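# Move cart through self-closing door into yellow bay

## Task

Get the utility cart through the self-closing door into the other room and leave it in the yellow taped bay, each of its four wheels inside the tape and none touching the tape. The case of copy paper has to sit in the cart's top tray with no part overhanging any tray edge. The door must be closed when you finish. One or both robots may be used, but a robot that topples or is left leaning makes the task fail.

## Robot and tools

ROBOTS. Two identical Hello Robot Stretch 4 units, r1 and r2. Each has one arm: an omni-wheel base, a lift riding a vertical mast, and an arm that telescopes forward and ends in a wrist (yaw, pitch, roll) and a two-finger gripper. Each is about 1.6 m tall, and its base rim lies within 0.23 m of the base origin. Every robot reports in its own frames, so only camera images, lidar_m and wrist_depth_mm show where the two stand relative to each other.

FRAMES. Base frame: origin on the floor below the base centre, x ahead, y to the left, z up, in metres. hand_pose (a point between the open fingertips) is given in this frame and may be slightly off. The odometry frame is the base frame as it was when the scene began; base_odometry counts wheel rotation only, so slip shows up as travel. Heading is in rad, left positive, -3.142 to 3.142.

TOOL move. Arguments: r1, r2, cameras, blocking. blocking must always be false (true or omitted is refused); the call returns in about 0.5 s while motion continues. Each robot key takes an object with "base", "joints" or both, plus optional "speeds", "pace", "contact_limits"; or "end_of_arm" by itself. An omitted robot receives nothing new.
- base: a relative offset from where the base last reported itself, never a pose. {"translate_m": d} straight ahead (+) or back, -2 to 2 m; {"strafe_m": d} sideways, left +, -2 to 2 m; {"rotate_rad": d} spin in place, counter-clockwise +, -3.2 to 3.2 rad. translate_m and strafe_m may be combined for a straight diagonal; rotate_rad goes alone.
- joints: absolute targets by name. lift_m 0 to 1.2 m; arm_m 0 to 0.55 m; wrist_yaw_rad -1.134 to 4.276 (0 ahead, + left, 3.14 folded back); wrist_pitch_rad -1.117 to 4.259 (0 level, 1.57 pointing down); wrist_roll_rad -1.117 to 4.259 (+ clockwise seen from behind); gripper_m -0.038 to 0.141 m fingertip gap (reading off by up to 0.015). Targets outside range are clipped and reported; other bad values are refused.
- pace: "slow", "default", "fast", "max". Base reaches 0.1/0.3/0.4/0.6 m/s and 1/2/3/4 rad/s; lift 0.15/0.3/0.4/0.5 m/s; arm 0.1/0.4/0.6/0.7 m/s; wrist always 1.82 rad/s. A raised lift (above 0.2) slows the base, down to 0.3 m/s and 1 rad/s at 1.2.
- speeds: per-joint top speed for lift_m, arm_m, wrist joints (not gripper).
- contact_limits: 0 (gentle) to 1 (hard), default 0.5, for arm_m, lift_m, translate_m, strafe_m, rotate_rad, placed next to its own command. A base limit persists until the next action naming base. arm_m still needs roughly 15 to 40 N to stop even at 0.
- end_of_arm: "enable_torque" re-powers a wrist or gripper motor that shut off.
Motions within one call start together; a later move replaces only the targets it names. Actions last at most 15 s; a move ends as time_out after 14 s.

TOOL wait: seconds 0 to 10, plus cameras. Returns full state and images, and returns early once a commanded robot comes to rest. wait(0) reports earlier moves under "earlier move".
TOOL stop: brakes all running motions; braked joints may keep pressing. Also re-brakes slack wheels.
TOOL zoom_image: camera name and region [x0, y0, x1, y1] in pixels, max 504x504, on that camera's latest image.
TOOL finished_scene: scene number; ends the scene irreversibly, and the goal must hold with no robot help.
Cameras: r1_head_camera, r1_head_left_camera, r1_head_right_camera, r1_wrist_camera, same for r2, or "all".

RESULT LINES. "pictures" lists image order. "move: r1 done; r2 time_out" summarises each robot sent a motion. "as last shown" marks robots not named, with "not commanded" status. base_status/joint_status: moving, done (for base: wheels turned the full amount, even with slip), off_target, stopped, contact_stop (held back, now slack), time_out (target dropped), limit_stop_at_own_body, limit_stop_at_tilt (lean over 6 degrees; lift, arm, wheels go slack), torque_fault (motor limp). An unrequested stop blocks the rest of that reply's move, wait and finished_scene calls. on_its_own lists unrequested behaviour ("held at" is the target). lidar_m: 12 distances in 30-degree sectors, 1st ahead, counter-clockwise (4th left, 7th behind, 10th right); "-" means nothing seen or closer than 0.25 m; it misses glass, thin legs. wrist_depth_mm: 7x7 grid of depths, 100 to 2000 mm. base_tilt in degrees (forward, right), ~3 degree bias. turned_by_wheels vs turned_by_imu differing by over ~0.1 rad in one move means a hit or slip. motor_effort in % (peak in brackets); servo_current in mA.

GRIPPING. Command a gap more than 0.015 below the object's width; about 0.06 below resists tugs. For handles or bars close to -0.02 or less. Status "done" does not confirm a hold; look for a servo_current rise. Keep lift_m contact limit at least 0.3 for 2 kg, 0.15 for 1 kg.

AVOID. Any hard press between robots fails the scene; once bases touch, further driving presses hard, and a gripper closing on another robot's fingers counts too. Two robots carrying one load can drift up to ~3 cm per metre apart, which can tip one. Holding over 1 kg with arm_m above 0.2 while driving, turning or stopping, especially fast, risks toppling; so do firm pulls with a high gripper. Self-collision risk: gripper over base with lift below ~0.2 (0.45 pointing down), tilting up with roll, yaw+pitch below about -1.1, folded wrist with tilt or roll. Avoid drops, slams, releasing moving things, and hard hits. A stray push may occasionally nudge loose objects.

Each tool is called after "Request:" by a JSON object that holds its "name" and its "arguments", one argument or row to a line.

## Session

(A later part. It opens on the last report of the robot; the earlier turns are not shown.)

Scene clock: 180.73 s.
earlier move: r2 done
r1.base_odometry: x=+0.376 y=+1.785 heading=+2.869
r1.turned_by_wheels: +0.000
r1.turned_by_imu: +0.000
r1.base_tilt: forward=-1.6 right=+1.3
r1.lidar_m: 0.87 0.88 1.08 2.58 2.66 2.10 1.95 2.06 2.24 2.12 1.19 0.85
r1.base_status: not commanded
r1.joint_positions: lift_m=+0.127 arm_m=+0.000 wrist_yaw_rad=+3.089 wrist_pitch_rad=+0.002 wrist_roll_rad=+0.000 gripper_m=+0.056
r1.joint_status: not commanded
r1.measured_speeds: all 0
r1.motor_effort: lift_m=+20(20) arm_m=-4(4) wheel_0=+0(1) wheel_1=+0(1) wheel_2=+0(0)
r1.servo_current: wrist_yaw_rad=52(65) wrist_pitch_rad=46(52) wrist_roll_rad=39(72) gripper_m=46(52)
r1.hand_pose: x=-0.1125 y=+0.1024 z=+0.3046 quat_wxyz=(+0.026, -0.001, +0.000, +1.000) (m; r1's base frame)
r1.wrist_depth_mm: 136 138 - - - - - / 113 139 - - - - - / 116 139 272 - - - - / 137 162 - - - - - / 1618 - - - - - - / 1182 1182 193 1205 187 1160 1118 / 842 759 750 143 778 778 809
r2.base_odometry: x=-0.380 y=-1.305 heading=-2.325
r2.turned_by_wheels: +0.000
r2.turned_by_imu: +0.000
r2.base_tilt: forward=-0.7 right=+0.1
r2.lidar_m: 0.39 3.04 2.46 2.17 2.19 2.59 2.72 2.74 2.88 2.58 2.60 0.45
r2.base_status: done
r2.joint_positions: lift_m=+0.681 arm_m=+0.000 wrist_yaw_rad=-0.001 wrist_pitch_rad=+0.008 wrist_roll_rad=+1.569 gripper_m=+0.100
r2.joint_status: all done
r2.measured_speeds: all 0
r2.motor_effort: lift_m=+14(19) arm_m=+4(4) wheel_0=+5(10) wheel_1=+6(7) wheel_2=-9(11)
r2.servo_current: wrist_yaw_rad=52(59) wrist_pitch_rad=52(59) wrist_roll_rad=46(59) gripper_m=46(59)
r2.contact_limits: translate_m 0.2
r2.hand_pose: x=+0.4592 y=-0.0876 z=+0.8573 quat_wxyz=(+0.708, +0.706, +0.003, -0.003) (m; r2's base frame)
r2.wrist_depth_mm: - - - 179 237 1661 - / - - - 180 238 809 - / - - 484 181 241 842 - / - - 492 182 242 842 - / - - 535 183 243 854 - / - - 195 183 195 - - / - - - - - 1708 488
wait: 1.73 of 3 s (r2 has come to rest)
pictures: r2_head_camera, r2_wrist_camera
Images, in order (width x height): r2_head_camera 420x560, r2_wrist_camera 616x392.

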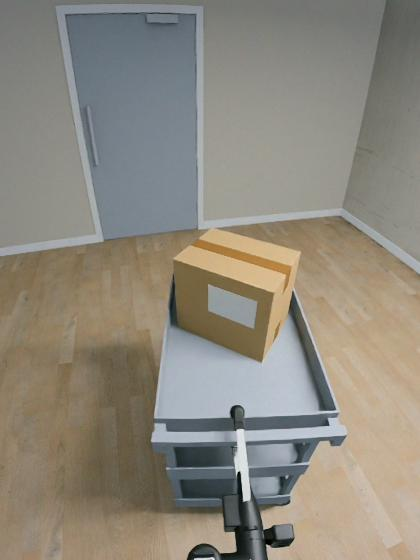

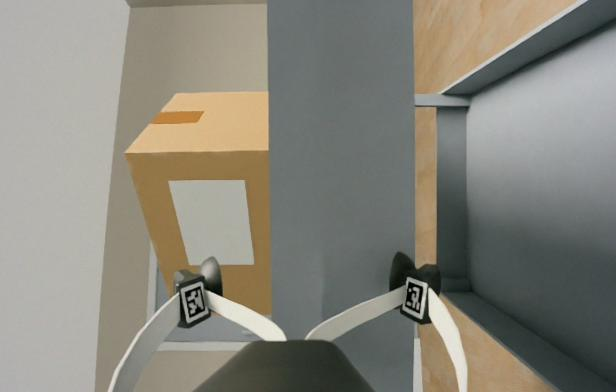

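Request:
{"name": "move", "arguments": {
  "blocking": false,
  "r2": {"joints":{"gripper_m":-0.02}},
  "cameras": []
}}

Request:
{"name": "wait", "arguments": {
  "seconds": 2.5,
  "cameras": ["r2_wrist_camera"]
}}

Request:
{"name": "wait", "arguments": {
  "seconds": 1.5,
  "cameras": ["r2_wrist_camera","r2_head_camera"]
}}

Scene clock: 187.33 s.
move: r2 moving
r1: as last shown
r1.base_tilt: forward=-1.6 right=+1.2
r1.lidar_m: 0.86 0.91 1.08 2.58 2.66 2.08 1.99 2.06 2.24 2.11 1.20 0.83
r1.motor_effort: lift_m=+20(20) arm_m=-4(4) wheel_0=+0(1) wheel_1=+0(0) wheel_2=+0(0)
r1.servo_current: wrist_yaw_rad=46(65) wrist_pitch_rad=46(46) wrist_roll_rad=39(59) gripper_m=46(46)
r1.wrist_depth_mm: 136 138 - - - - - / 113 139 - - - - - / 117 140 273 - - - - / 137 161 - - - - - / 1661 - - - - - - / 1182 1182 193 1205 187 1160 1160 / 842 768 750 143 798 778 820
r2.base_odometry: x=-0.380 y=-1.305 heading=-2.325
r2.turned_by_wheels: +0.000
r2.turned_by_imu: +0.000
r2.base_tilt: forward=-0.7 right=+0.0
r2.lidar_m: 0.39 3.04 2.47 2.18 2.18 2.61 2.71 2.72 2.91 2.57 2.59 0.44
r2.base_status: not commanded
r2.joint_positions: lift_m=+0.681 arm_m=+0.000 wrist_yaw_rad=-0.001 wrist_pitch_rad=+0.008 wrist_roll_rad=+1.569 gripper_m=+0.083
r2.joint_status: gripper_m moving
r2.measured_speeds: all 0
r2.motor_effort: lift_m=+14(14) arm_m=+4(4) wheel_0=+4(5) wheel_1=+5(6) wheel_2=-9(9)
r2.servo_current: wrist_yaw_rad=46(52) wrist_pitch_rad=46(52) wrist_roll_rad=46(59) gripper_m=143(143)
r2.contact_limits: translate_m 0.2
r2.hand_pose: x=+0.4592 y=-0.0876 z=+0.8572 quat_wxyz=(+0.708, +0.706, +0.003, -0.003) (m; r2's base frame)
r2.wrist_depth_mm: - - - 179 237 1661 - / - - - 180 238 798 - / - - 484 181 241 842 - / - - 492 182 243 842 - / - - 539 183 244 809 - / - - 196 184 193 - - / - - - - - 1661 488
pictures: none
No camera images: "cameras" was empty.

Scene clock: 188.77 s.
earlier move: r2 done
r1.base_odometry: x=+0.376 y=+1.785 heading=+2.869
r1.turned_by_wheels: +0.000
r1.turned_by_imu: +0.000
r1.base_tilt: forward=-1.6 right=+1.3
r1.lidar_m: 0.86 0.91 1.11 2.58 2.66 2.11 1.96 2.09 2.25 2.13 1.20 0.82
r1.base_status: not commanded
r1.joint_positions: lift_m=+0.127 arm_m=+0.000 wrist_yaw_rad=+3.089 wrist_pitch_rad=+0.002 wrist_roll_rad=+0.000 gripper_m=+0.056
r1.joint_status: not commanded
r1.measured_speeds: all 0
r1.motor_effort: lift_m=+20(20) arm_m=-4(4) wheel_0=+1(1) wheel_1=+0(1) wheel_2=+0(0)
r1.servo_current: wrist_yaw_rad=46(65) wrist_pitch_rad=46(52) wrist_roll_rad=59(65) gripper_m=39(46)
r1.hand_pose: x=-0.1125 y=+0.1024 z=+0.3046 quat_wxyz=(+0.026, -0.001, +0.000, +1.000) (m; r1's base frame)
r1.wrist_depth_mm: 136 138 - - - - - / 113 139 - - - - - / 117 140 272 - - - - / 137 162 - - - - - / 1618 - - - - - - / 1205 1205 193 1205 188 1160 1138 / 854 750 750 143 798 778 809
r2.base_odometry: x=-0.380 y=-1.305 heading=-2.325
r2.turned_by_wheels: +0.000
r2.turned_by_imu: +0.000
r2.base_tilt: forward=-0.7 right=+0.1
r2.lidar_m: 0.41 3.04 2.47 2.19 2.19 2.63 2.72 2.73 2.92 2.57 2.57 0.43
r2.base_status: not commanded
r2.joint_positions: lift_m=+0.681 arm_m=+0.000 wrist_yaw_rad=+0.000 wrist_pitch_rad=+0.004 wrist_roll_rad=+1.569 gripper_m=-0.018
r2.joint_status: all done
r2.measured_speeds: all 0
r2.motor_effort: lift_m=+16(16) arm_m=+4(4) wheel_0=+3(5) wheel_1=+5(6) wheel_2=-5(9)
r2.servo_current: wrist_yaw_rad=46(52) wrist_pitch_rad=46(59) wrist_roll_rad=46(65) gripper_m=124(228)
r2.contact_limits: translate_m 0.2
r2.hand_pose: x=+0.4592 y=-0.0875 z=+0.8582 quat_wxyz=(+0.708, +0.706, +0.001, -0.002) (m; r2's base frame)
r2.wrist_depth_mm: - - - 167 225 1708 - / - - 640 169 228 768 - / - - 455 171 229 - - / - - 488 231 231 - - / - - 549 174 234 842 - / - - 186 176 179 - - / - - - - - 1708 500
wait: 1.43 of 2.5 s (r2 has come to rest)
pictures: r2_wrist_camera
Images, in order (width x height): r2_wrist_camera 616x392.

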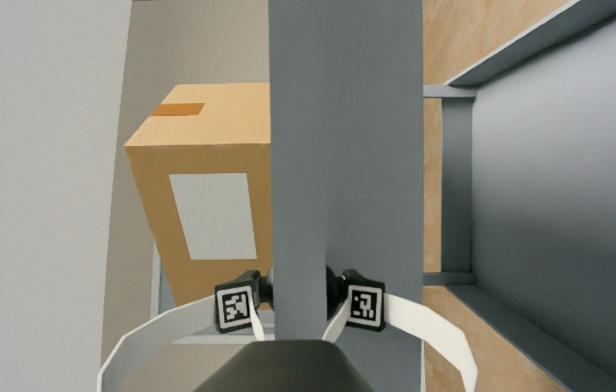

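Scene clock: 190.27 s.
r1.base_odometry: x=+0.376 y=+1.785 heading=+2.869
r1.turned_by_wheels: +0.000
r1.turned_by_imu: +0.000
r1.base_tilt: forward=-1.6 right=+1.2
r1.lidar_m: 0.86 0.90 1.07 2.58 2.68 2.10 1.99 2.08 2.21 2.12 1.21 0.82
r1.base_status: not commanded
r1.joint_positions: lift_m=+0.127 arm_m=+0.000 wrist_yaw_rad=+3.089 wrist_pitch_rad=+0.002 wrist_roll_rad=+0.000 gripper_m=+0.056
r1.joint_status: not commanded
r1.measured_speeds: all 0
r1.motor_effort: lift_m=+20(20) arm_m=-4(4) wheel_0=+1(1) wheel_1=-1(1) wheel_2=+0(0)
r1.servo_current: wrist_yaw_rad=46(65) wrist_pitch_rad=39(52) wrist_roll_rad=33(65) gripper_m=39(46)
r1.hand_pose: x=-0.1125 y=+0.1024 z=+0.3046 quat_wxyz=(+0.026, -0.001, +0.000, +1.000) (m; r1's base frame)
r1.wrist_depth_mm: 136 138 - - - - - / 113 139 - - - - - / 117 139 273 - - - - / 137 162 - - - - - / 1576 - - - - - - / 1205 1160 194 1229 187 1138 1138 / 854 759 750 143 788 768 831
r2.base_odometry: x=-0.380 y=-1.305 heading=-2.325
r2.turned_by_wheels: +0.000
r2.turned_by_imu: +0.000
r2.base_tilt: forward=-0.7 right=+0.1
r2.lidar_m: 0.37 3.05 2.47 2.18 2.19 2.59 2.71 2.72 2.91 2.56 2.57 0.43
r2.base_status: not commanded
r2.joint_positions: lift_m=+0.681 arm_m=+0.000 wrist_yaw_rad=+0.000 wrist_pitch_rad=+0.004 wrist_roll_rad=+1.569 gripper_m=-0.018
r2.joint_status: all done
r2.measured_speeds: all 0
r2.motor_effort: lift_m=+16(16) arm_m=+4(4) wheel_0=+3(5) wheel_1=+5(6) wheel_2=-4(9)
r2.servo_current: wrist_yaw_rad=46(52) wrist_pitch_rad=33(59) wrist_roll_rad=39(65) gripper_m=130(228)
r2.contact_limits: translate_m 0.2
r2.hand_pose: x=+0.4592 y=-0.0875 z=+0.8582 quat_wxyz=(+0.708, +0.706, +0.001, -0.002) (m; r2's base frame)
r2.wrist_depth_mm: - - - 167 225 1708 - / - - 634 169 228 759 - / - - 459 170 230 - - / - - 488 230 232 - - / - - 544 174 235 831 - / - - 187 175 180 - - / - - - - - 1756 496
wait: 1.50 s; at rest by 0.27 s
pictures: r2_head_camera, r2_wrist_camera
Images, in order (width x height): r2_head_camera 420x560, r2_wrist_camera 616x392.

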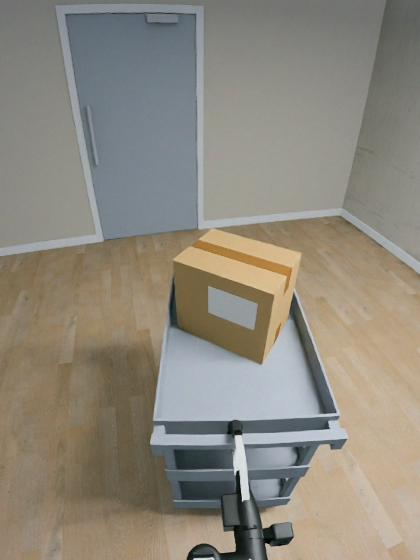

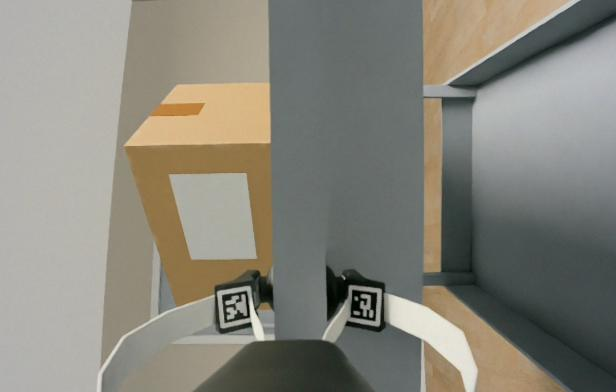

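Request:
{"name": "move", "arguments": {
  "blocking": false,
  "r2": {"base":{"translate_m":-0.6},"pace":"slow"},
  "cameras": []
}}

Request:
{"name": "wait", "arguments": {
  "seconds": 9,
  "cameras": ["r2_wrist_camera","r2_head_camera","r2_head_right_camera"]
}}

Scene clock: 209.80 s.
move: r2 moving
r1: as last shown
r1.lidar_m: 0.87 0.90 1.09 2.56 2.64 2.08 1.98 2.05 2.25 2.11 1.20 0.84
r1.motor_effort: lift_m=+20(20) arm_m=-4(4) wheel_0=+0(1) wheel_1=+0(1) wheel_2=+0(0)
r1.servo_current: wrist_yaw_rad=59(65) wrist_pitch_rad=52(52) wrist_roll_rad=39(59) gripper_m=39(46)
r1.wrist_depth_mm: 136 138 - - - - - / 113 139 - - - - - / 117 139 272 - - - - / 137 162 - - - - - / 1756 - - - - - - / 1205 1182 193 1205 187 1182 1138 / 842 759 750 143 798 778 809
r2.base_odometry: x=-0.372 y=-1.297 heading=-2.325
r2.turned_by_wheels: +0.000
r2.turned_by_imu: +0.000
r2.base_tilt: forward=-0.7 right=+0.0
r2.lidar_m: 0.39 3.04 2.49 2.19 2.19 2.61 2.70 2.69 2.93 2.57 2.60 0.42
r2.base_status: translate_m moving
r2.joint_positions: lift_m=+0.681 arm_m=+0.000 wrist_yaw_rad=+0.001 wrist_pitch_rad=+0.004 wrist_roll_rad=+1.569 gripper_m=-0.018
r2.joint_status: not commanded
r2.measured_speeds: translate_m=-0.049 strafe_m=+0.000 rotate_rad=-0.004 lift_m=+0.000 arm_m=+0.000 wrist_yaw_rad=+0.002 wrist_pitch_rad=+0.000 wrist_roll_rad=+0.000
r2.motor_effort: lift_m=+16(16) arm_m=+4(4) wheel_0=-9(9) wheel_1=-6(6) wheel_2=+13(13)
r2.servo_current: wrist_yaw_rad=33(59) wrist_pitch_rad=46(46) wrist_roll_rad=39(59) gripper_m=124(137)
r2.hand_pose: x=+0.4593 y=-0.0873 z=+0.8582 quat_wxyz=(+0.708, +0.706, +0.002, -0.001) (m; r2's base frame)
r2.wrist_depth_mm: - - - 168 226 1708 - / - - 634 169 229 788 - / - - 462 172 230 820 - / - - 488 232 233 831 - / - - 544 175 236 831 - / - - 184 177 179 - - / - - - - - 1756 492
pictures: none
No camera images: "cameras" was empty.

Scene clock: 216.60 s.
earlier move: r2 done
r1.base_odometry: x=+0.376 y=+1.785 heading=+2.869
r1.turned_by_wheels: +0.000
r1.turned_by_imu: +0.000
r1.base_tilt: forward=-1.6 right=+1.3
r1.lidar_m: 0.85 0.91 1.10 2.57 2.64 2.11 1.97 2.04 2.25 2.13 1.23 0.82
r1.base_status: not commanded
r1.joint_positions: lift_m=+0.127 arm_m=+0.000 wrist_yaw_rad=+3.089 wrist_pitch_rad=+0.002 wrist_roll_rad=+0.000 gripper_m=+0.056
r1.joint_status: not commanded
r1.measured_speeds: all 0
r1.motor_effort: lift_m=+20(20) arm_m=-4(4) wheel_0=+0(1) wheel_1=+0(1) wheel_2=+0(1)
r1.servo_current: wrist_yaw_rad=59(72) wrist_pitch_rad=46(52) wrist_roll_rad=72(72) gripper_m=46(52)
r1.hand_pose: x=-0.1125 y=+0.1024 z=+0.3046 quat_wxyz=(+0.026, -0.001, +0.000, +1.000) (m; r1's base frame)
r1.wrist_depth_mm: 136 139 - - - - - / 113 139 - - - - - / 117 140 272 - - - - / 137 162 - - - - - / 1708 - - - - - - / 1205 1182 193 1182 188 1160 1118 / 842 750 750 143 778 778 820
r2.base_odometry: x=+0.030 y=-0.868 heading=-2.325
r2.turned_by_wheels: +0.000
r2.turned_by_imu: +0.003
r2.base_tilt: forward=-0.7 right=+0.1
r2.lidar_m: 0.40 0.42 2.36 2.03 2.03 2.42 2.09 2.14 2.57 2.68 2.72 0.43
r2.base_status: done
r2.joint_positions: lift_m=+0.681 arm_m=+0.000 wrist_yaw_rad=+0.003 wrist_pitch_rad=+0.003 wrist_roll_rad=+1.569 gripper_m=-0.018
r2.joint_status: not commanded
r2.measured_speeds: all 0
r2.motor_effort: lift_m=+16(16) arm_m=+4(4) wheel_0=-1(15) wheel_1=-3(8) wheel_2=+7(14)
r2.servo_current: wrist_yaw_rad=46(65) wrist_pitch_rad=33(52) wrist_roll_rad=46(65) gripper_m=117(137)
r2.hand_pose: x=+0.4595 y=-0.0867 z=+0.8585 quat_wxyz=(+0.708, +0.706, +0.002, +0.000) (m; r2's base frame)
r2.wrist_depth_mm: - - - 181 242 1708 1182 / - - - 180 239 1708 - / - - 544 179 239 842 - / - - 480 178 237 831 - / - - 521 176 236 - - / - - 187 176 178 - - / - - - - 233 1808 -
wait: 6.80 of 9 s (r2 has come to rest)
pictures: r2_head_camera, r2_head_right_camera, r2_wrist_camera
Images, in order (width x height): r2_head_camera 420x560, r2_head_right_camera 420x672, r2_wrist_camera 616x392.

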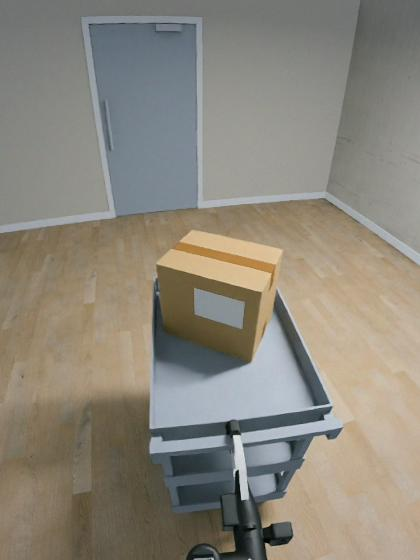

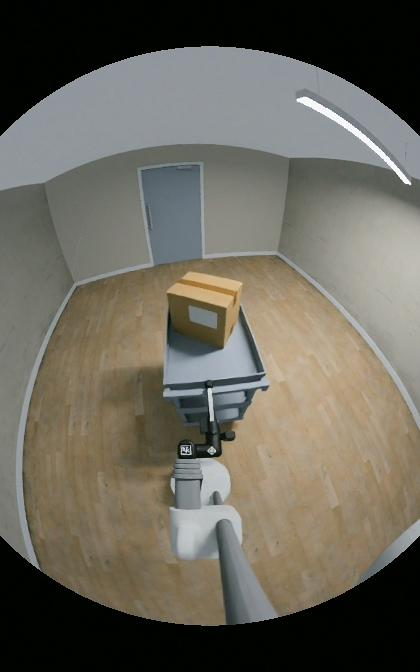

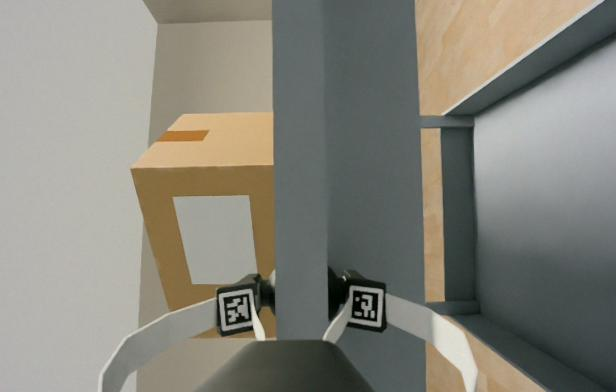

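Request:
{"name": "move", "arguments": {
  "blocking": false,
  "r1": {"base":{"translate_m":1.1},"contact_limits":{"translate_m":0.8}},
  "cameras": []
}}

Request:
{"name": "wait", "arguments": {
  "seconds": 2.6,
  "cameras": ["r1_head_left_camera","r2_head_camera"]
}}

Request:
{"name": "wait", "arguments": {
  "seconds": 3,
  "cameras": ["r1_head_left_camera","r1_head_right_camera","r1_head_camera","r2_head_camera"]
}}

Scene clock: 223.07 s.
move: r1 moving
r1.base_odometry: x=+0.346 y=+1.794 heading=+2.869
r1.turned_by_wheels: +0.000
r1.turned_by_imu: +0.000
r1.base_tilt: forward=-1.6 right=+1.3
r1.lidar_m: 0.83 0.86 1.07 2.59 2.67 2.13 2.01 2.09 2.25 2.12 1.17 0.81
r1.base_status: translate_m moving
r1.joint_positions: lift_m=+0.127 arm_m=+0.000 wrist_yaw_rad=+3.089 wrist_pitch_rad=+0.002 wrist_roll_rad=+0.000 gripper_m=+0.056
r1.joint_status: not commanded
r1.measured_speeds: translate_m=+0.121 strafe_m=-0.001 rotate_rad=-0.002 lift_m=+0.000 arm_m=+0.000 wrist_yaw_rad=+0.000 wrist_pitch_rad=+0.000 wrist_roll_rad=+0.000
r1.motor_effort: lift_m=+20(20) arm_m=-4(4) wheel_0=+7(8) wheel_1=+5(8) wheel_2=-8(9)
r1.servo_current: wrist_yaw_rad=46(59) wrist_pitch_rad=39(46) wrist_roll_rad=52(65) gripper_m=46(46)
r1.contact_limits: translate_m 0.8
r1.hand_pose: x=-0.1125 y=+0.1024 z=+0.3046 quat_wxyz=(+0.026, -0.001, +0.000, +1.000) (m; r1's base frame)
r1.wrist_depth_mm: 136 138 - - - - - / 112 139 - - - - - / 116 139 270 - - - - / 136 158 - - - - - / 1708 - - - - - - / 1182 1160 194 1182 188 1160 1118 / 831 750 750 143 788 768 809
r2: as last shown
r2.turned_by_imu: +0.000
r2.lidar_m: 0.39 0.41 2.33 2.00 2.00 2.42 2.13 2.11 2.56 2.70 2.72 0.44
r2.motor_effort: lift_m=+16(16) arm_m=+4(4) wheel_0=-1(1) wheel_1=-3(3) wheel_2=+7(7)
r2.servo_current: wrist_yaw_rad=39(52) wrist_pitch_rad=39(52) wrist_roll_rad=46(52) gripper_m=117(117)
r2.wrist_depth_mm: - - - 181 242 1756 1182 / - - - 179 239 1708 - / - - 535 179 239 842 - / - - 480 178 237 842 - / - - 525 177 236 - - / - - 187 175 178 - - / - - - - 233 1756 -
pictures: none
No camera images: "cameras" was empty.

Scene clock: 225.67 s.
earlier move: r1 moving
r1.base_odometry: x=-0.347 y=+1.986 heading=+2.870
r1.turned_by_wheels: +0.000
r1.turned_by_imu: +0.009
r1.base_tilt: forward=-1.6 right=+1.2
r1.lidar_m: - 0.25 0.27 0.61 2.70 2.83 2.73 2.83 2.23 0.39 0.25 0.25
r1.base_status: translate_m moving
r1.joint_positions: lift_m=+0.127 arm_m=+0.000 wrist_yaw_rad=+3.089 wrist_pitch_rad=+0.002 wrist_roll_rad=+0.000 gripper_m=+0.056
r1.joint_status: not commanded
r1.measured_speeds: translate_m=+0.341 strafe_m=-0.002 rotate_rad=-0.090 lift_m=-0.001 arm_m=+0.000 wrist_yaw_rad=+0.000 wrist_pitch_rad=+0.000 wrist_roll_rad=+0.000
r1.motor_effort: lift_m=+20(20) arm_m=+0(4) wheel_0=+19(20) wheel_1=+11(17) wheel_2=-18(21)
r1.servo_current: wrist_yaw_rad=52(65) wrist_pitch_rad=46(52) wrist_roll_rad=52(65) gripper_m=39(52)
r1.contact_limits: translate_m 0.8
r1.hand_pose: x=-0.1126 y=+0.1023 z=+0.3045 quat_wxyz=(+0.026, -0.001, +0.000, +1.000) (m; r1's base frame)
r1.wrist_depth_mm: 136 138 - - - - - / 109 138 - - - - - / 114 138 250 - - - - / 136 149 - - - - - / 1921 - - - - - - / 1205 1205 193 1182 188 1281 1205 / 854 750 759 809 798 778 820
r2.base_odometry: x=+0.030 y=-0.868 heading=-2.325
r2.turned_by_wheels: +0.000
r2.turned_by_imu: +0.000
r2.base_tilt: forward=-0.7 right=+0.1
r2.lidar_m: 0.38 0.41 2.32 2.02 2.03 2.44 2.14 2.15 2.55 2.71 2.71 0.45
r2.base_status: not commanded
r2.joint_positions: lift_m=+0.681 arm_m=+0.000 wrist_yaw_rad=+0.003 wrist_pitch_rad=+0.003 wrist_roll_rad=+1.569 gripper_m=-0.018
r2.joint_status: not commanded
r2.measured_speeds: all 0
r2.motor_effort: lift_m=+16(16) arm_m=+4(4) wheel_0=-1(1) wheel_1=-3(3) wheel_2=+7(8)
r2.servo_current: wrist_yaw_rad=39(65) wrist_pitch_rad=39(52) wrist_roll_rad=52(65) gripper_m=117(117)
r2.hand_pose: x=+0.4595 y=-0.0867 z=+0.8585 quat_wxyz=(+0.708, +0.706, +0.002, +0.000) (m; r2's base frame)
r2.wrist_depth_mm: - - - 181 242 1661 1182 / - - - 180 239 1661 - / - - 535 179 238 842 - / - - 473 178 237 831 - / - - 521 176 236 - - / - - 187 176 178 - - / - - - - 233 1708 -
wait: 2.60 s; no rest
pictures: r1_head_left_camera, r2_head_camera
Images, in order (width x height): r1_head_left_camera 420x672, r2_head_camera 420x560.

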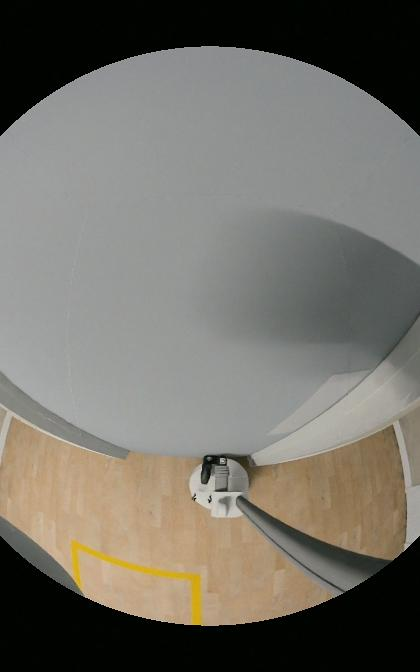

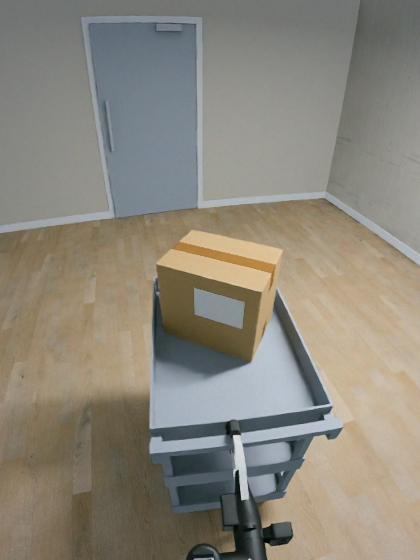

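Scene clock: 227.73 s.
earlier move: r1 done
r1.base_odometry: x=-0.683 y=+2.081 heading=+2.870
r1.turned_by_wheels: +0.000
r1.turned_by_imu: +0.005
r1.base_tilt: forward=-1.6 right=+1.3
r1.lidar_m: 0.25 - 0.25 0.29 0.77 3.22 3.09 0.36 0.26 0.49 2.14 0.32
r1.base_status: done
r1.joint_positions: lift_m=+0.127 arm_m=+0.000 wrist_yaw_rad=+3.100 wrist_pitch_rad=+0.002 wrist_roll_rad=+0.000 gripper_m=+0.056
r1.joint_status: not commanded
r1.measured_speeds: all 0
r1.motor_effort: lift_m=+19(20) arm_m=+8(8) wheel_0=+5(20) wheel_1=+8(17) wheel_2=-7(21)
r1.servo_current: wrist_yaw_rad=85(85) wrist_pitch_rad=39(52) wrist_roll_rad=33(72) gripper_m=39(52)
r1.contact_limits: translate_m 0.8
r1.hand_pose: x=-0.1139 y=+0.0995 z=+0.3046 quat_wxyz=(+0.021, -0.001, +0.000, +1.000) (m; r1's base frame)
r1.wrist_depth_mm: - 136 - - - - - / - 136 - - - - - / 105 136 186 - - - - / 124 137 281 - - - - / 1708 - - - - - - / 1182 1182 193 1205 188 1160 1118 / 842 768 759 809 788 788 831
r2.base_odometry: x=+0.030 y=-0.868 heading=-2.325
r2.turned_by_wheels: +0.000
r2.turned_by_imu: +0.000
r2.base_tilt: forward=-0.7 right=+0.1
r2.lidar_m: 0.39 0.42 2.35 2.02 2.04 2.44 2.11 2.12 2.53 2.68 2.70 0.45
r2.base_status: not commanded
r2.joint_positions: lift_m=+0.681 arm_m=+0.000 wrist_yaw_rad=+0.003 wrist_pitch_rad=+0.003 wrist_roll_rad=+1.569 gripper_m=-0.018
r2.joint_status: not commanded
r2.measured_speeds: all 0
r2.motor_effort: lift_m=+16(16) arm_m=+4(4) wheel_0=-1(1) wheel_1=-3(3) wheel_2=+7(8)
r2.servo_current: wrist_yaw_rad=52(65) wrist_pitch_rad=39(52) wrist_roll_rad=52(65) gripper_m=111(124)
r2.hand_pose: x=+0.4595 y=-0.0867 z=+0.8585 quat_wxyz=(+0.708, +0.706, +0.002, +0.000) (m; r2's base frame)
r2.wrist_depth_mm: - - - 181 242 1756 1160 / - - - 180 240 1708 - / - - 544 179 238 854 - / - - 480 178 237 831 - / - - 517 177 236 - - / - - 187 175 179 - - / - - - - 233 1708 -
wait: 2.07 of 3 s (r1 has come to rest)
pictures: r1_head_camera, r1_head_left_camera, r1_head_right_camera, r2_head_camera
Images, in order (width x height): r1_head_camera 420x560, r1_head_left_camera 420x672, r1_head_right_camera 420x672, r2_head_camera 420x560.

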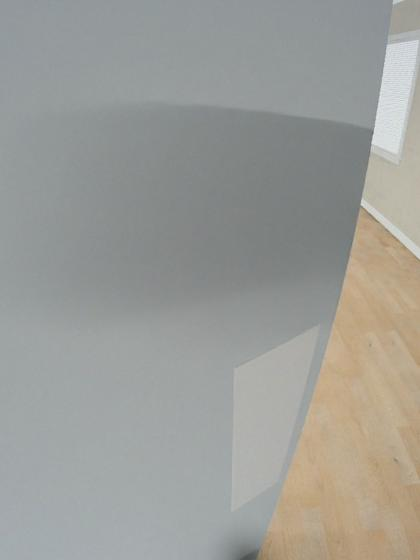

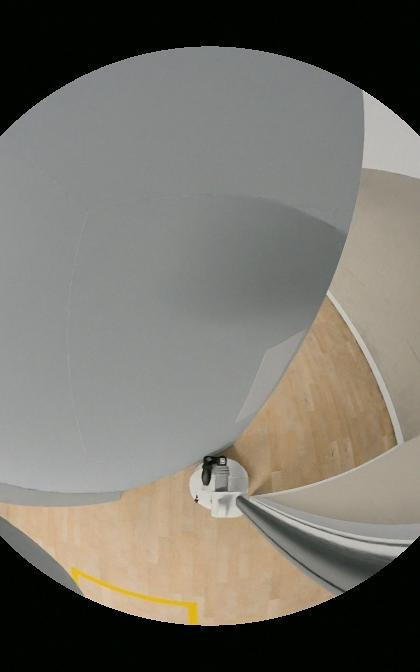

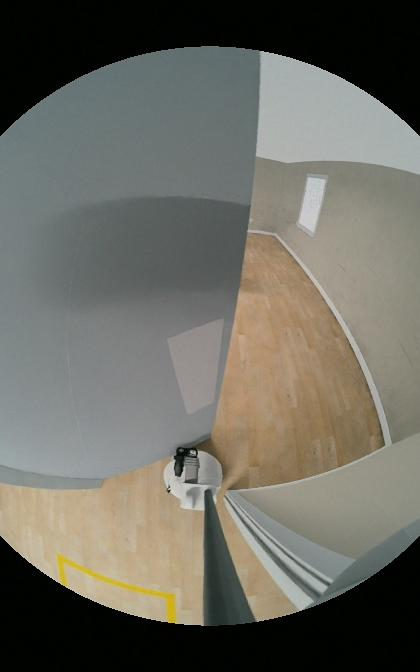

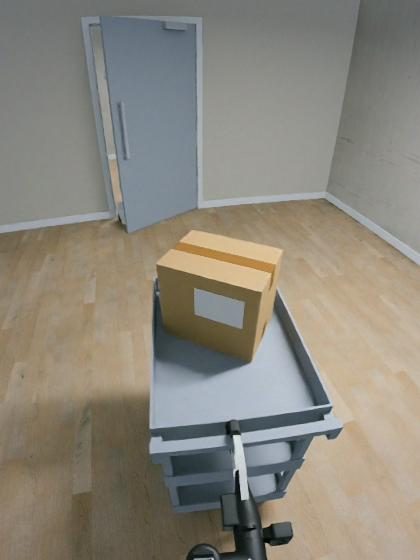

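Request:
{"name": "move", "arguments": {
  "blocking": false,
  "r1": {"base":{"translate_m":0.4},"contact_limits":{"translate_m":0.8}},
  "cameras": []
}}

Request:
{"name": "wait", "arguments": {
  "seconds": 3,
  "cameras": ["r1_head_left_camera","r1_head_right_camera","r1_head_camera","r2_head_camera"]
}}

Scene clock: 236.40 s.
move: r1 moving
r1.base_odometry: x=-0.713 y=+2.089 heading=+2.870
r1.turned_by_wheels: +0.000
r1.turned_by_imu: +0.000
r1.base_tilt: forward=-1.6 right=+1.3
r1.lidar_m: 0.25 - 0.25 0.28 0.70 3.24 3.12 0.32 0.27 0.59 2.16 0.35
r1.base_status: translate_m moving
r1.joint_positions: lift_m=+0.127 arm_m=+0.000 wrist_yaw_rad=+3.100 wrist_pitch_rad=+0.002 wrist_roll_rad=+0.000 gripper_m=+0.056
r1.joint_status: not commanded
r1.measured_speeds: translate_m=+0.122 strafe_m=+0.000 rotate_rad=-0.004 lift_m=+0.000 arm_m=+0.000 wrist_yaw_rad=+0.000 wrist_pitch_rad=+0.000 wrist_roll_rad=+0.000
r1.motor_effort: lift_m=+19(19) arm_m=+8(8) wheel_0=+9(13) wheel_1=+12(15) wheel_2=-17(18)
r1.servo_current: wrist_yaw_rad=59(78) wrist_pitch_rad=39(46) wrist_roll_rad=39(65) gripper_m=46(46)
r1.contact_limits: translate_m 0.8
r1.hand_pose: x=-0.1139 y=+0.0995 z=+0.3046 quat_wxyz=(+0.021, -0.001, +0.000, +1.000) (m; r1's base frame)
r1.wrist_depth_mm: - 136 - - - - - / - 136 - - - - - / 107 136 186 - - - - / 124 137 279 - - - - / 1756 - - - - - - / 1182 1229 194 1229 187 1160 1138 / 866 759 750 809 788 778 820
r2: as last shown
r2.lidar_m: 0.39 0.40 2.34 2.03 2.03 2.42 2.11 2.17 2.56 2.70 2.69 0.43
r2.motor_effort: lift_m=+16(16) arm_m=+4(4) wheel_0=-1(1) wheel_1=-3(3) wheel_2=+7(7)
r2.servo_current: wrist_yaw_rad=59(59) wrist_pitch_rad=39(46) wrist_roll_rad=59(59) gripper_m=111(117)
r2.wrist_depth_mm: - - - 181 241 1708 1182 / - - - 180 239 1661 - / - - 544 179 239 842 - / - - 477 178 236 820 - / - - 521 176 236 - - / - - 187 175 179 - - / - - - - 233 1756 -
pictures: none
No camera images: "cameras" was empty.

Scene clock: 238.73 s.
earlier move: r1 done
r1.base_odometry: x=-1.068 y=+2.188 heading=+2.870
r1.turned_by_wheels: +0.000
r1.turned_by_imu: +0.000
r1.base_tilt: forward=-1.6 right=+1.3
r1.lidar_m: 2.07 0.25 3.51 0.25 0.34 3.65 3.57 0.57 0.74 1.88 2.17 2.86
r1.base_status: done
r1.joint_positions: lift_m=+0.127 arm_m=+0.000 wrist_yaw_rad=+3.092 wrist_pitch_rad=+0.002 wrist_roll_rad=+0.000 gripper_m=+0.056
r1.joint_status: not commanded
r1.measured_speeds: all 0
r1.motor_effort: lift_m=+19(19) arm_m=+5(8) wheel_0=+3(13) wheel_1=+8(16) wheel_2=-3(19)
r1.servo_current: wrist_yaw_rad=52(85) wrist_pitch_rad=46(46) wrist_roll_rad=46(65) gripper_m=46(52)
r1.contact_limits: translate_m 0.8
r1.hand_pose: x=-0.1129 y=+0.1016 z=+0.3046 quat_wxyz=(+0.025, -0.001, +0.000, +1.000) (m; r1's base frame)
r1.wrist_depth_mm: - 137 - - - - - / - 137 - - - - - / 113 138 229 - - - - / 132 147 - - - - - / 137 1921 - - - - - / - 1078 193 1182 187 1160 1138 / - 654 759 798 788 778 809
r2.base_odometry: x=+0.030 y=-0.868 heading=-2.325
r2.turned_by_wheels: +0.000
r2.turned_by_imu: +0.000
r2.base_tilt: forward=-0.7 right=+0.1
r2.lidar_m: 0.39 0.43 2.30 2.03 2.03 2.44 2.15 2.14 2.57 2.69 2.71 0.44
r2.base_status: not commanded
r2.joint_positions: lift_m=+0.681 arm_m=+0.000 wrist_yaw_rad=+0.003 wrist_pitch_rad=+0.003 wrist_roll_rad=+1.569 gripper_m=-0.018
r2.joint_status: not commanded
r2.measured_speeds: all 0
r2.motor_effort: lift_m=+16(16) arm_m=+4(4) wheel_0=-1(1) wheel_1=-3(3) wheel_2=+7(7)
r2.servo_current: wrist_yaw_rad=52(59) wrist_pitch_rad=39(52) wrist_roll_rad=52(65) gripper_m=111(124)
r2.hand_pose: x=+0.4595 y=-0.0867 z=+0.8585 quat_wxyz=(+0.708, +0.706, +0.002, +0.000) (m; r2's base frame)
r2.wrist_depth_mm: - - - 181 242 1708 1160 / - - - 180 240 1708 - / - - 539 179 239 831 - / - - 477 178 237 831 - / - - 521 177 236 - - / - - 187 176 178 - - / - - - - 233 1756 -
wait: 2.33 of 3 s (r1 has come to rest)
pictures: r1_head_camera, r1_head_left_camera, r1_head_right_camera, r2_head_camera
Images, in order (width x height): r1_head_camera 420x560, r1_head_left_camera 420x672, r1_head_right_camera 420x672, r2_head_camera 420x560.

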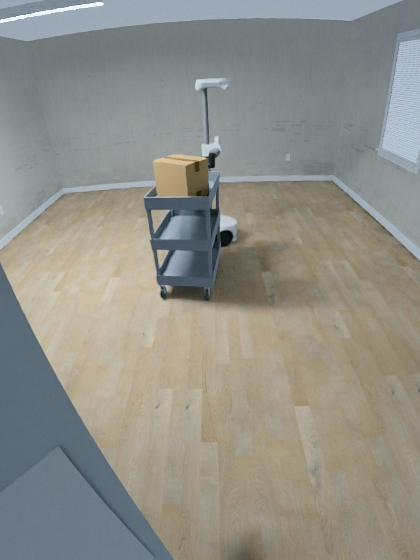

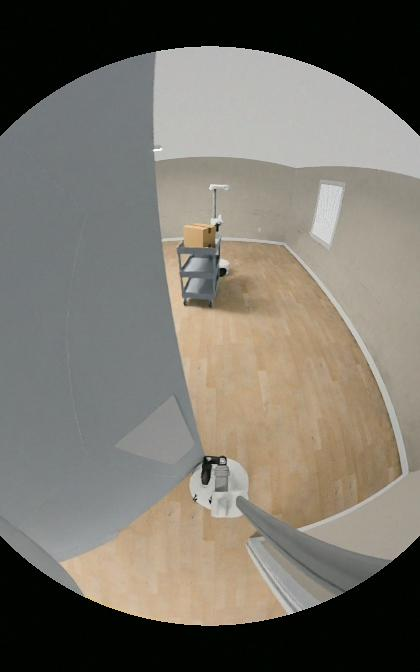

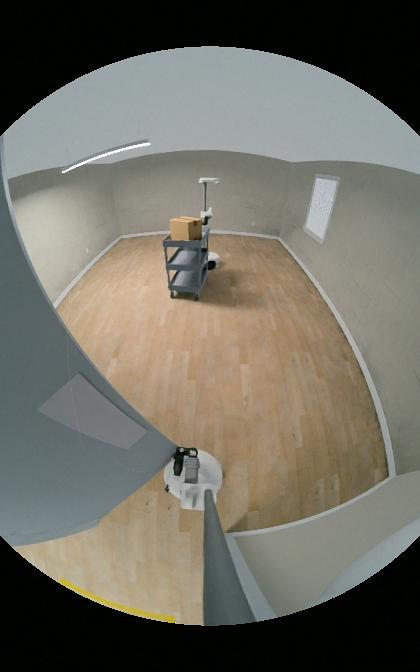

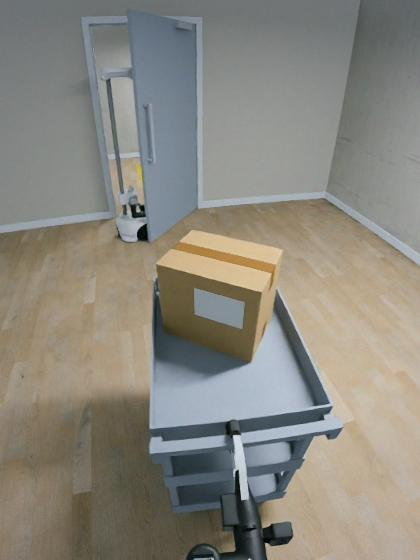

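Request:
{"name": "move", "arguments": {
  "blocking": false,
  "r1": {"base":{"translate_m":0.25,"strafe_m":0.25},"contact_limits":{"translate_m":0.8,"strafe_m":0.8}},
  "cameras": []
}}

Request:
{"name": "wait", "arguments": {
  "seconds": 3,
  "cameras": ["r1_head_left_camera","r1_head_right_camera","r1_head_camera","r2_head_camera"]
}}

r1: "contact_limits": translate_m and strafe_m are given together and make one move, which takes one limit: state it under one of them only
Scene clock: 243.77 s.
r1.base_odometry: x=-1.068 y=+2.188 heading=+2.870
r1.turned_by_wheels: +0.000
r1.turned_by_imu: +0.000
r1.base_tilt: forward=-1.6 right=+1.3
r1.lidar_m: 2.06 0.25 3.50 0.25 0.37 3.64 3.56 0.56 0.73 1.88 2.15 2.86
r1.base_status: done
r1.joint_positions: lift_m=+0.127 arm_m=+0.000 wrist_yaw_rad=+3.092 wrist_pitch_rad=+0.002 wrist_roll_rad=+0.000 gripper_m=+0.056
r1.joint_status: not commanded
r1.measured_speeds: all 0
r1.motor_effort: lift_m=+19(19) arm_m=+5(8) wheel_0=+4(13) wheel_1=+8(16) wheel_2=-3(19)
r1.servo_current: wrist_yaw_rad=46(85) wrist_pitch_rad=46(46) wrist_roll_rad=46(65) gripper_m=33(52)
r1.contact_limits: translate_m 0.8
r1.hand_pose: x=-0.1129 y=+0.1016 z=+0.3046 quat_wxyz=(+0.025, -0.001, +0.000, +1.000) (m; r1's base frame)
r1.wrist_depth_mm: - 138 - - - - - / - 138 - - - - - / 113 139 228 - - - - / 132 147 - - - - - / 138 1983 - - - - - / - 1098 193 1182 187 1160 1098 / - 661 750 788 788 768 809
r2.base_odometry: x=+0.030 y=-0.868 heading=-2.325
r2.turned_by_wheels: +0.000
r2.turned_by_imu: +0.000
r2.base_tilt: forward=-0.7 right=+0.1
r2.lidar_m: 0.36 0.41 2.33 2.03 2.04 2.44 2.11 2.15 2.57 2.68 2.73 0.46
r2.base_status: not commanded
r2.joint_positions: lift_m=+0.681 arm_m=+0.000 wrist_yaw_rad=+0.003 wrist_pitch_rad=+0.003 wrist_roll_rad=+1.569 gripper_m=-0.018
r2.joint_status: not commanded
r2.measured_speeds: all 0
r2.motor_effort: lift_m=+16(16) arm_m=+4(4) wheel_0=-1(1) wheel_1=-3(3) wheel_2=+7(7)
r2.servo_current: wrist_yaw_rad=52(59) wrist_pitch_rad=39(52) wrist_roll_rad=52(65) gripper_m=124(124)
r2.hand_pose: x=+0.4595 y=-0.0867 z=+0.8585 quat_wxyz=(+0.708, +0.706, +0.002, +0.000) (m; r2's base frame)
r2.wrist_depth_mm: - - - 181 240 1661 1182 / - - - 179 241 1708 - / - - 544 179 239 842 - / - - 477 178 236 842 - / - - 521 177 236 - - / - - 188 175 178 - - / - - - - 233 1756 -
pictures: none

not run: a call was refused earlier in this reply.

Request:
{"name": "move", "arguments": {
  "blocking": false,
  "r1": {"base":{"translate_m":0.25,"strafe_m":0.25},"contact_limits":{"translate_m":0.8}},
  "cameras": []
}}

Request:
{"name": "wait", "arguments": {
  "seconds": 3,
  "cameras": ["r1_head_left_camera","r1_head_right_camera","r1_head_camera","r2_head_camera"]
}}

Scene clock: 249.20 s.
move: r1 moving
r1.base_odometry: x=-1.096 y=+2.172 heading=+2.870
r1.turned_by_wheels: -0.001
r1.turned_by_imu: -0.001
r1.base_tilt: forward=-1.6 right=+1.3
r1.lidar_m: 2.04 3.88 3.42 0.25 0.33 3.68 3.56 0.58 0.74 1.98 2.18 2.91
r1.base_status: translate_m moving; strafe_m moving
r1.joint_positions: lift_m=+0.127 arm_m=+0.000 wrist_yaw_rad=+3.092 wrist_pitch_rad=+0.002 wrist_roll_rad=+0.000 gripper_m=+0.056
r1.joint_status: not commanded
r1.measured_speeds: translate_m=+0.088 strafe_m=+0.089 rotate_rad=+0.003 lift_m=+0.000 arm_m=+0.000 wrist_yaw_rad=+0.000 wrist_pitch_rad=+0.000 wrist_roll_rad=+0.000
r1.motor_effort: lift_m=+19(19) arm_m=+5(5) wheel_0=-13(14) wheel_1=+18(18) wheel_2=-11(12)
r1.servo_current: wrist_yaw_rad=46(65) wrist_pitch_rad=39(39) wrist_roll_rad=33(65) gripper_m=39(52)
r1.contact_limits: translate_m 0.8
r1.hand_pose: x=-0.1129 y=+0.1016 z=+0.3046 quat_wxyz=(+0.025, -0.001, +0.000, +1.000) (m; r1's base frame)
r1.wrist_depth_mm: - 137 - - - - - / - 137 - - - - - / 110 137 211 - - - - / 124 139 - - - - - / 137 1983 - - - - - / - 1098 194 1182 187 1138 1042 / - 683 750 809 809 768 820
r2.base_odometry: x=+0.030 y=-0.868 heading=-2.325
r2.turned_by_wheels: +0.000
r2.turned_by_imu: +0.000
r2.base_tilt: forward=-0.7 right=+0.1
r2.lidar_m: 0.38 0.42 2.34 2.00 2.03 2.42 2.12 2.14 2.58 2.70 2.71 0.43
r2.base_status: not commanded
r2.joint_positions: lift_m=+0.681 arm_m=+0.000 wrist_yaw_rad=+0.003 wrist_pitch_rad=+0.003 wrist_roll_rad=+1.569 gripper_m=-0.018
r2.joint_status: not commanded
r2.measured_speeds: all 0
r2.motor_effort: lift_m=+16(16) arm_m=+4(4) wheel_0=-1(1) wheel_1=-3(3) wheel_2=+7(7)
r2.servo_current: wrist_yaw_rad=39(52) wrist_pitch_rad=46(46) wrist_roll_rad=46(59) gripper_m=111(117)
r2.hand_pose: x=+0.4595 y=-0.0867 z=+0.8585 quat_wxyz=(+0.708, +0.706, +0.002, +0.000) (m; r2's base frame)
r2.wrist_depth_mm: - - - 181 242 1661 1182 / - - - 180 240 1708 - / - - 539 179 238 831 - / - - 477 178 237 842 - / - - 517 177 236 - - / - - 187 175 178 - - / - - - - 234 1708 -
pictures: none
No camera images: "cameras" was empty.

Scene clock: 251.33 s.
earlier move: r1 done
r1.base_odometry: x=-1.376 y=+2.015 heading=+2.870
r1.turned_by_wheels: +0.001
r1.turned_by_imu: +0.003
r1.base_tilt: forward=-1.6 right=+1.3
r1.lidar_m: 1.81 3.55 2.68 0.25 0.25 0.48 3.82 0.87 1.05 2.32 2.40 3.22
r1.base_status: done
r1.joint_positions: lift_m=+0.127 arm_m=+0.000 wrist_yaw_rad=+3.092 wrist_pitch_rad=+0.002 wrist_roll_rad=+0.000 gripper_m=+0.056
r1.joint_status: not commanded
r1.measured_speeds: all 0
r1.motor_effort: lift_m=+19(19) arm_m=+5(5) wheel_0=-4(15) wheel_1=+6(18) wheel_2=-2(12)
r1.servo_current: wrist_yaw_rad=26(72) wrist_pitch_rad=46(52) wrist_roll_rad=33(65) gripper_m=33(52)
r1.contact_limits: translate_m 0.8
r1.hand_pose: x=-0.1129 y=+0.1016 z=+0.3046 quat_wxyz=(+0.025, -0.001, +0.000, +1.000) (m; r1's base frame)
r1.wrist_depth_mm: 136 138 - - - 373 212 / 113 139 - - - 377 215 / 117 139 268 - - 384 216 / 136 162 - - - 387 217 / 960 - - - - 338 216 / 991 1182 194 1182 188 334 216 / 798 759 759 798 798 260 215
r2.base_odometry: x=+0.030 y=-0.868 heading=-2.325
r2.turned_by_wheels: +0.000
r2.turned_by_imu: +0.000
r2.base_tilt: forward=-0.7 right=+0.0
r2.lidar_m: 0.37 0.43 2.34 2.02 2.02 2.43 2.11 2.12 2.59 2.68 2.69 0.44
r2.base_status: not commanded
r2.joint_positions: lift_m=+0.681 arm_m=+0.000 wrist_yaw_rad=+0.003 wrist_pitch_rad=+0.003 wrist_roll_rad=+1.569 gripper_m=-0.018
r2.joint_status: not commanded
r2.measured_speeds: all 0
r2.motor_effort: lift_m=+16(16) arm_m=+4(4) wheel_0=+0(1) wheel_1=-3(3) wheel_2=+7(7)
r2.servo_current: wrist_yaw_rad=52(65) wrist_pitch_rad=39(46) wrist_roll_rad=39(59) gripper_m=117(124)
r2.hand_pose: x=+0.4595 y=-0.0867 z=+0.8585 quat_wxyz=(+0.708, +0.706, +0.002, +0.000) (m; r2's base frame)
r2.wrist_depth_mm: - - - 181 241 1708 1182 / - - - 181 240 1708 - / - - 535 179 237 842 - / - - 480 178 237 831 - / - - 521 176 236 - - / - - 187 176 178 - - / - - - - 233 1756 -
wait: 2.13 of 3 s (r1 has come to rest)
pictures: r1_head_camera, r1_head_left_camera, r1_head_right_camera, r2_head_camera
Images, in order (width x height): r1_head_camera 420x560, r1_head_left_camera 420x672, r1_head_right_camera 420x672, r2_head_camera 420x560.

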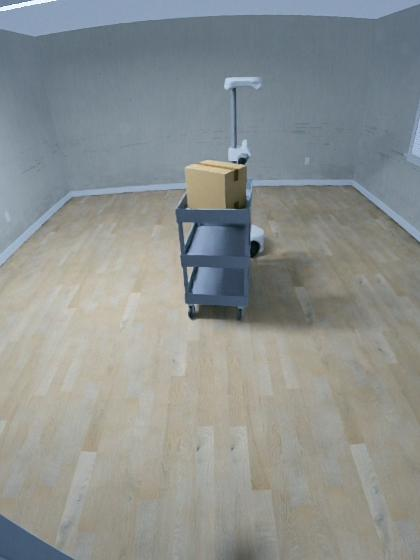

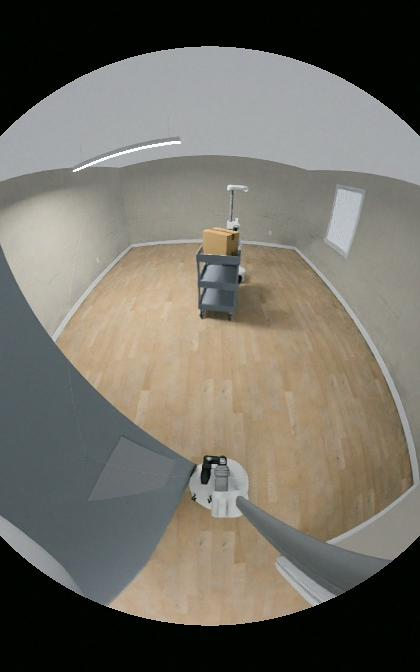

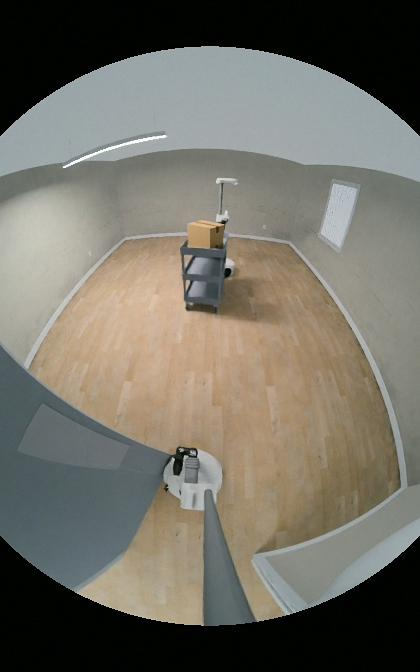

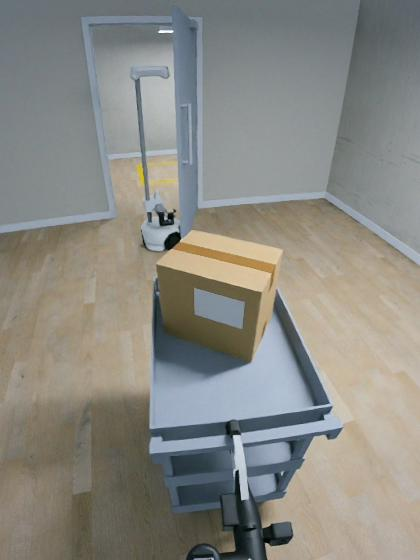

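Request:
{"name": "move", "arguments": {
  "blocking": false,
  "r1": {"base":{"strafe_m":0.45},"contact_limits":{"strafe_m":0.6}},
  "cameras": []
}}

Request:
{"name": "wait", "arguments": {
  "seconds": 3.5,
  "cameras": ["r1_head_left_camera","r1_head_right_camera","r1_head_camera","r2_head_camera"]
}}

Scene clock: 257.50 s.
move: r1 moving
r1.base_odometry: x=-1.386 y=+1.980 heading=+2.870
r1.turned_by_wheels: +0.000
r1.turned_by_imu: +0.000
r1.base_tilt: forward=-1.6 right=+1.3
r1.lidar_m: 1.81 3.48 2.69 0.25 0.25 0.43 3.80 0.91 1.10 2.36 2.44 3.23
r1.base_status: strafe_m moving
r1.joint_positions: lift_m=+0.127 arm_m=+0.000 wrist_yaw_rad=+3.092 wrist_pitch_rad=+0.002 wrist_roll_rad=+0.000 gripper_m=+0.056
r1.joint_status: not commanded
r1.measured_speeds: translate_m=+0.000 strafe_m=+0.140 rotate_rad=-0.001 lift_m=+0.000 arm_m=+0.000 wrist_yaw_rad=+0.000 wrist_pitch_rad=+0.000 wrist_roll_rad=+0.000
r1.motor_effort: lift_m=+19(19) arm_m=+5(5) wheel_0=-17(17) wheel_1=+14(15) wheel_2=+1(1)
r1.servo_current: wrist_yaw_rad=72(72) wrist_pitch_rad=39(46) wrist_roll_rad=46(65) gripper_m=39(46)
r1.contact_limits: strafe_m 0.6
r1.hand_pose: x=-0.1129 y=+0.1016 z=+0.3046 quat_wxyz=(+0.025, -0.001, +0.000, +1.000) (m; r1's base frame)
r1.wrist_depth_mm: 136 138 - - - 334 200 / 113 139 - - - 338 202 / 117 139 272 - - 343 204 / 137 160 - - - 345 205 / 1661 - - - - 347 205 / 1078 1205 193 1205 188 306 204 / 842 759 741 788 788 268 204
r2: as last shown
r2.base_tilt: forward=-0.6 right=+0.1
r2.lidar_m: 0.38 0.41 2.32 2.00 2.03 2.43 2.14 2.15 2.54 2.69 2.70 0.43
r2.motor_effort: lift_m=+16(16) arm_m=+4(4) wheel_0=-1(1) wheel_1=-3(3) wheel_2=+7(7)
r2.servo_current: wrist_yaw_rad=46(59) wrist_pitch_rad=46(46) wrist_roll_rad=52(52) gripper_m=124(124)
r2.wrist_depth_mm: - - - 181 241 1708 1160 / - - - 180 240 1661 - / - - 535 179 238 831 - / - - 477 178 237 831 - / - - 521 177 236 - - / - - 187 176 179 - - / - - - - 233 1708 -
pictures: none
No camera images: "cameras" was empty.

Scene clock: 259.83 s.
earlier move: r1 done
r1.base_odometry: x=-1.497 y=+1.581 heading=+2.871
r1.turned_by_wheels: +0.001
r1.turned_by_imu: +0.002
r1.base_tilt: forward=-1.6 right=+1.2
r1.lidar_m: 1.84 2.89 0.25 - 0.25 0.25 0.46 3.88 1.22 2.78 2.87 1.89
r1.base_status: done
r1.joint_positions: lift_m=+0.127 arm_m=+0.000 wrist_yaw_rad=+3.092 wrist_pitch_rad=+0.002 wrist_roll_rad=+0.000 gripper_m=+0.056
r1.joint_status: not commanded
r1.measured_speeds: all 0
r1.motor_effort: lift_m=+19(19) arm_m=+5(5) wheel_0=-2(21) wheel_1=+4(17) wheel_2=+1(2)
r1.servo_current: wrist_yaw_rad=33(72) wrist_pitch_rad=46(52) wrist_roll_rad=46(72) gripper_m=39(46)
r1.contact_limits: strafe_m 0.6
r1.hand_pose: x=-0.1129 y=+0.1016 z=+0.3046 quat_wxyz=(+0.025, -0.001, +0.000, +1.000) (m; r1's base frame)
r1.wrist_depth_mm: 137 138 - 424 267 194 - / 113 139 - 427 270 195 - / 117 139 264 430 271 187 - / 137 161 - 433 271 189 - / 1921 - - 436 273 189 159 / 1182 1182 194 439 191 189 - / 854 750 759 143 258 172 -
r2.base_odometry: x=+0.030 y=-0.868 heading=-2.325
r2.turned_by_wheels: +0.000
r2.turned_by_imu: +0.000
r2.base_tilt: forward=-0.7 right=+0.0
r2.lidar_m: 0.38 0.43 2.32 1.99 2.05 2.42 2.12 2.15 2.55 2.69 2.71 0.42
r2.base_status: not commanded
r2.joint_positions: lift_m=+0.681 arm_m=+0.000 wrist_yaw_rad=+0.003 wrist_pitch_rad=+0.003 wrist_roll_rad=+1.569 gripper_m=-0.018
r2.joint_status: not commanded
r2.measured_speeds: all 0
r2.motor_effort: lift_m=+16(16) arm_m=+4(4) wheel_0=-1(1) wheel_1=-3(3) wheel_2=+7(7)
r2.servo_current: wrist_yaw_rad=46(59) wrist_pitch_rad=52(52) wrist_roll_rad=46(65) gripper_m=117(124)
r2.hand_pose: x=+0.4595 y=-0.0867 z=+0.8585 quat_wxyz=(+0.708, +0.706, +0.002, +0.000) (m; r2's base frame)
r2.wrist_depth_mm: - - - 181 242 1708 1160 / - - - 179 240 1661 - / - - 539 179 239 842 - / - - 480 178 237 831 - / - - 521 176 236 - - / - - 187 175 178 - - / - - - - 233 1756 -
wait: 2.33 of 3.5 s (r1 has come to rest)
pictures: r1_head_camera, r1_head_left_camera, r1_head_right_camera, r2_head_camera
Images, in order (width x height): r1_head_camera 420x560, r1_head_left_camera 420x672, r1_head_right_camera 420x672, r2_head_camera 420x560.

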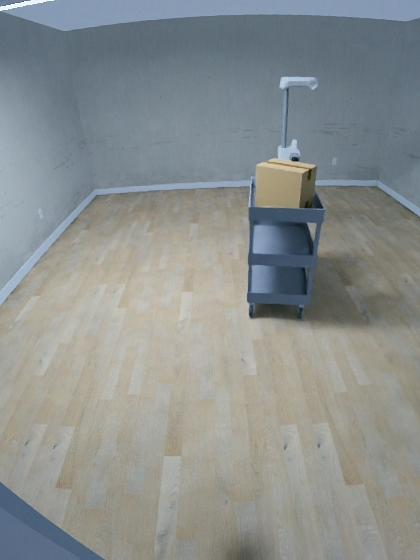

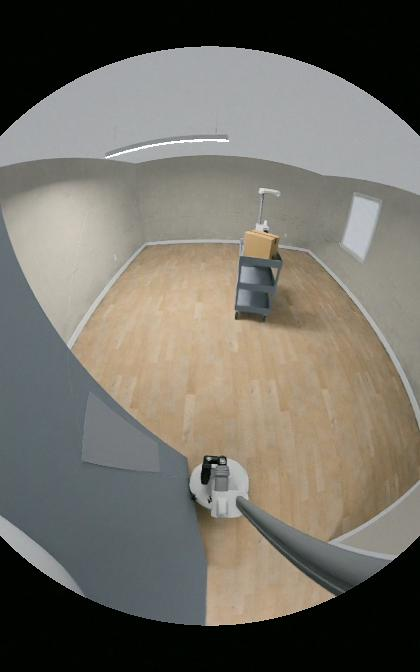

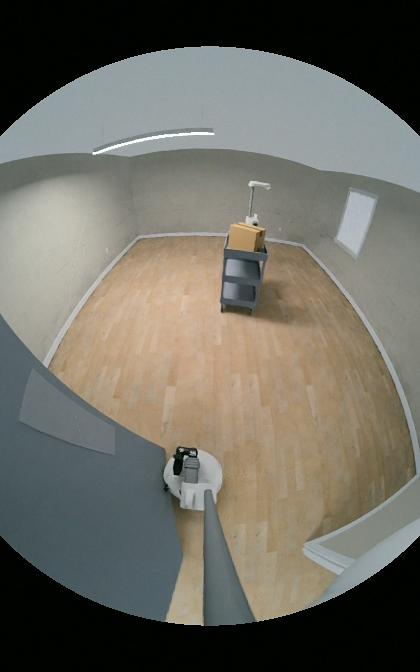

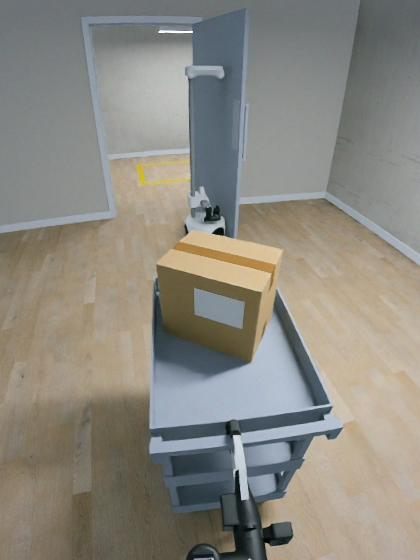

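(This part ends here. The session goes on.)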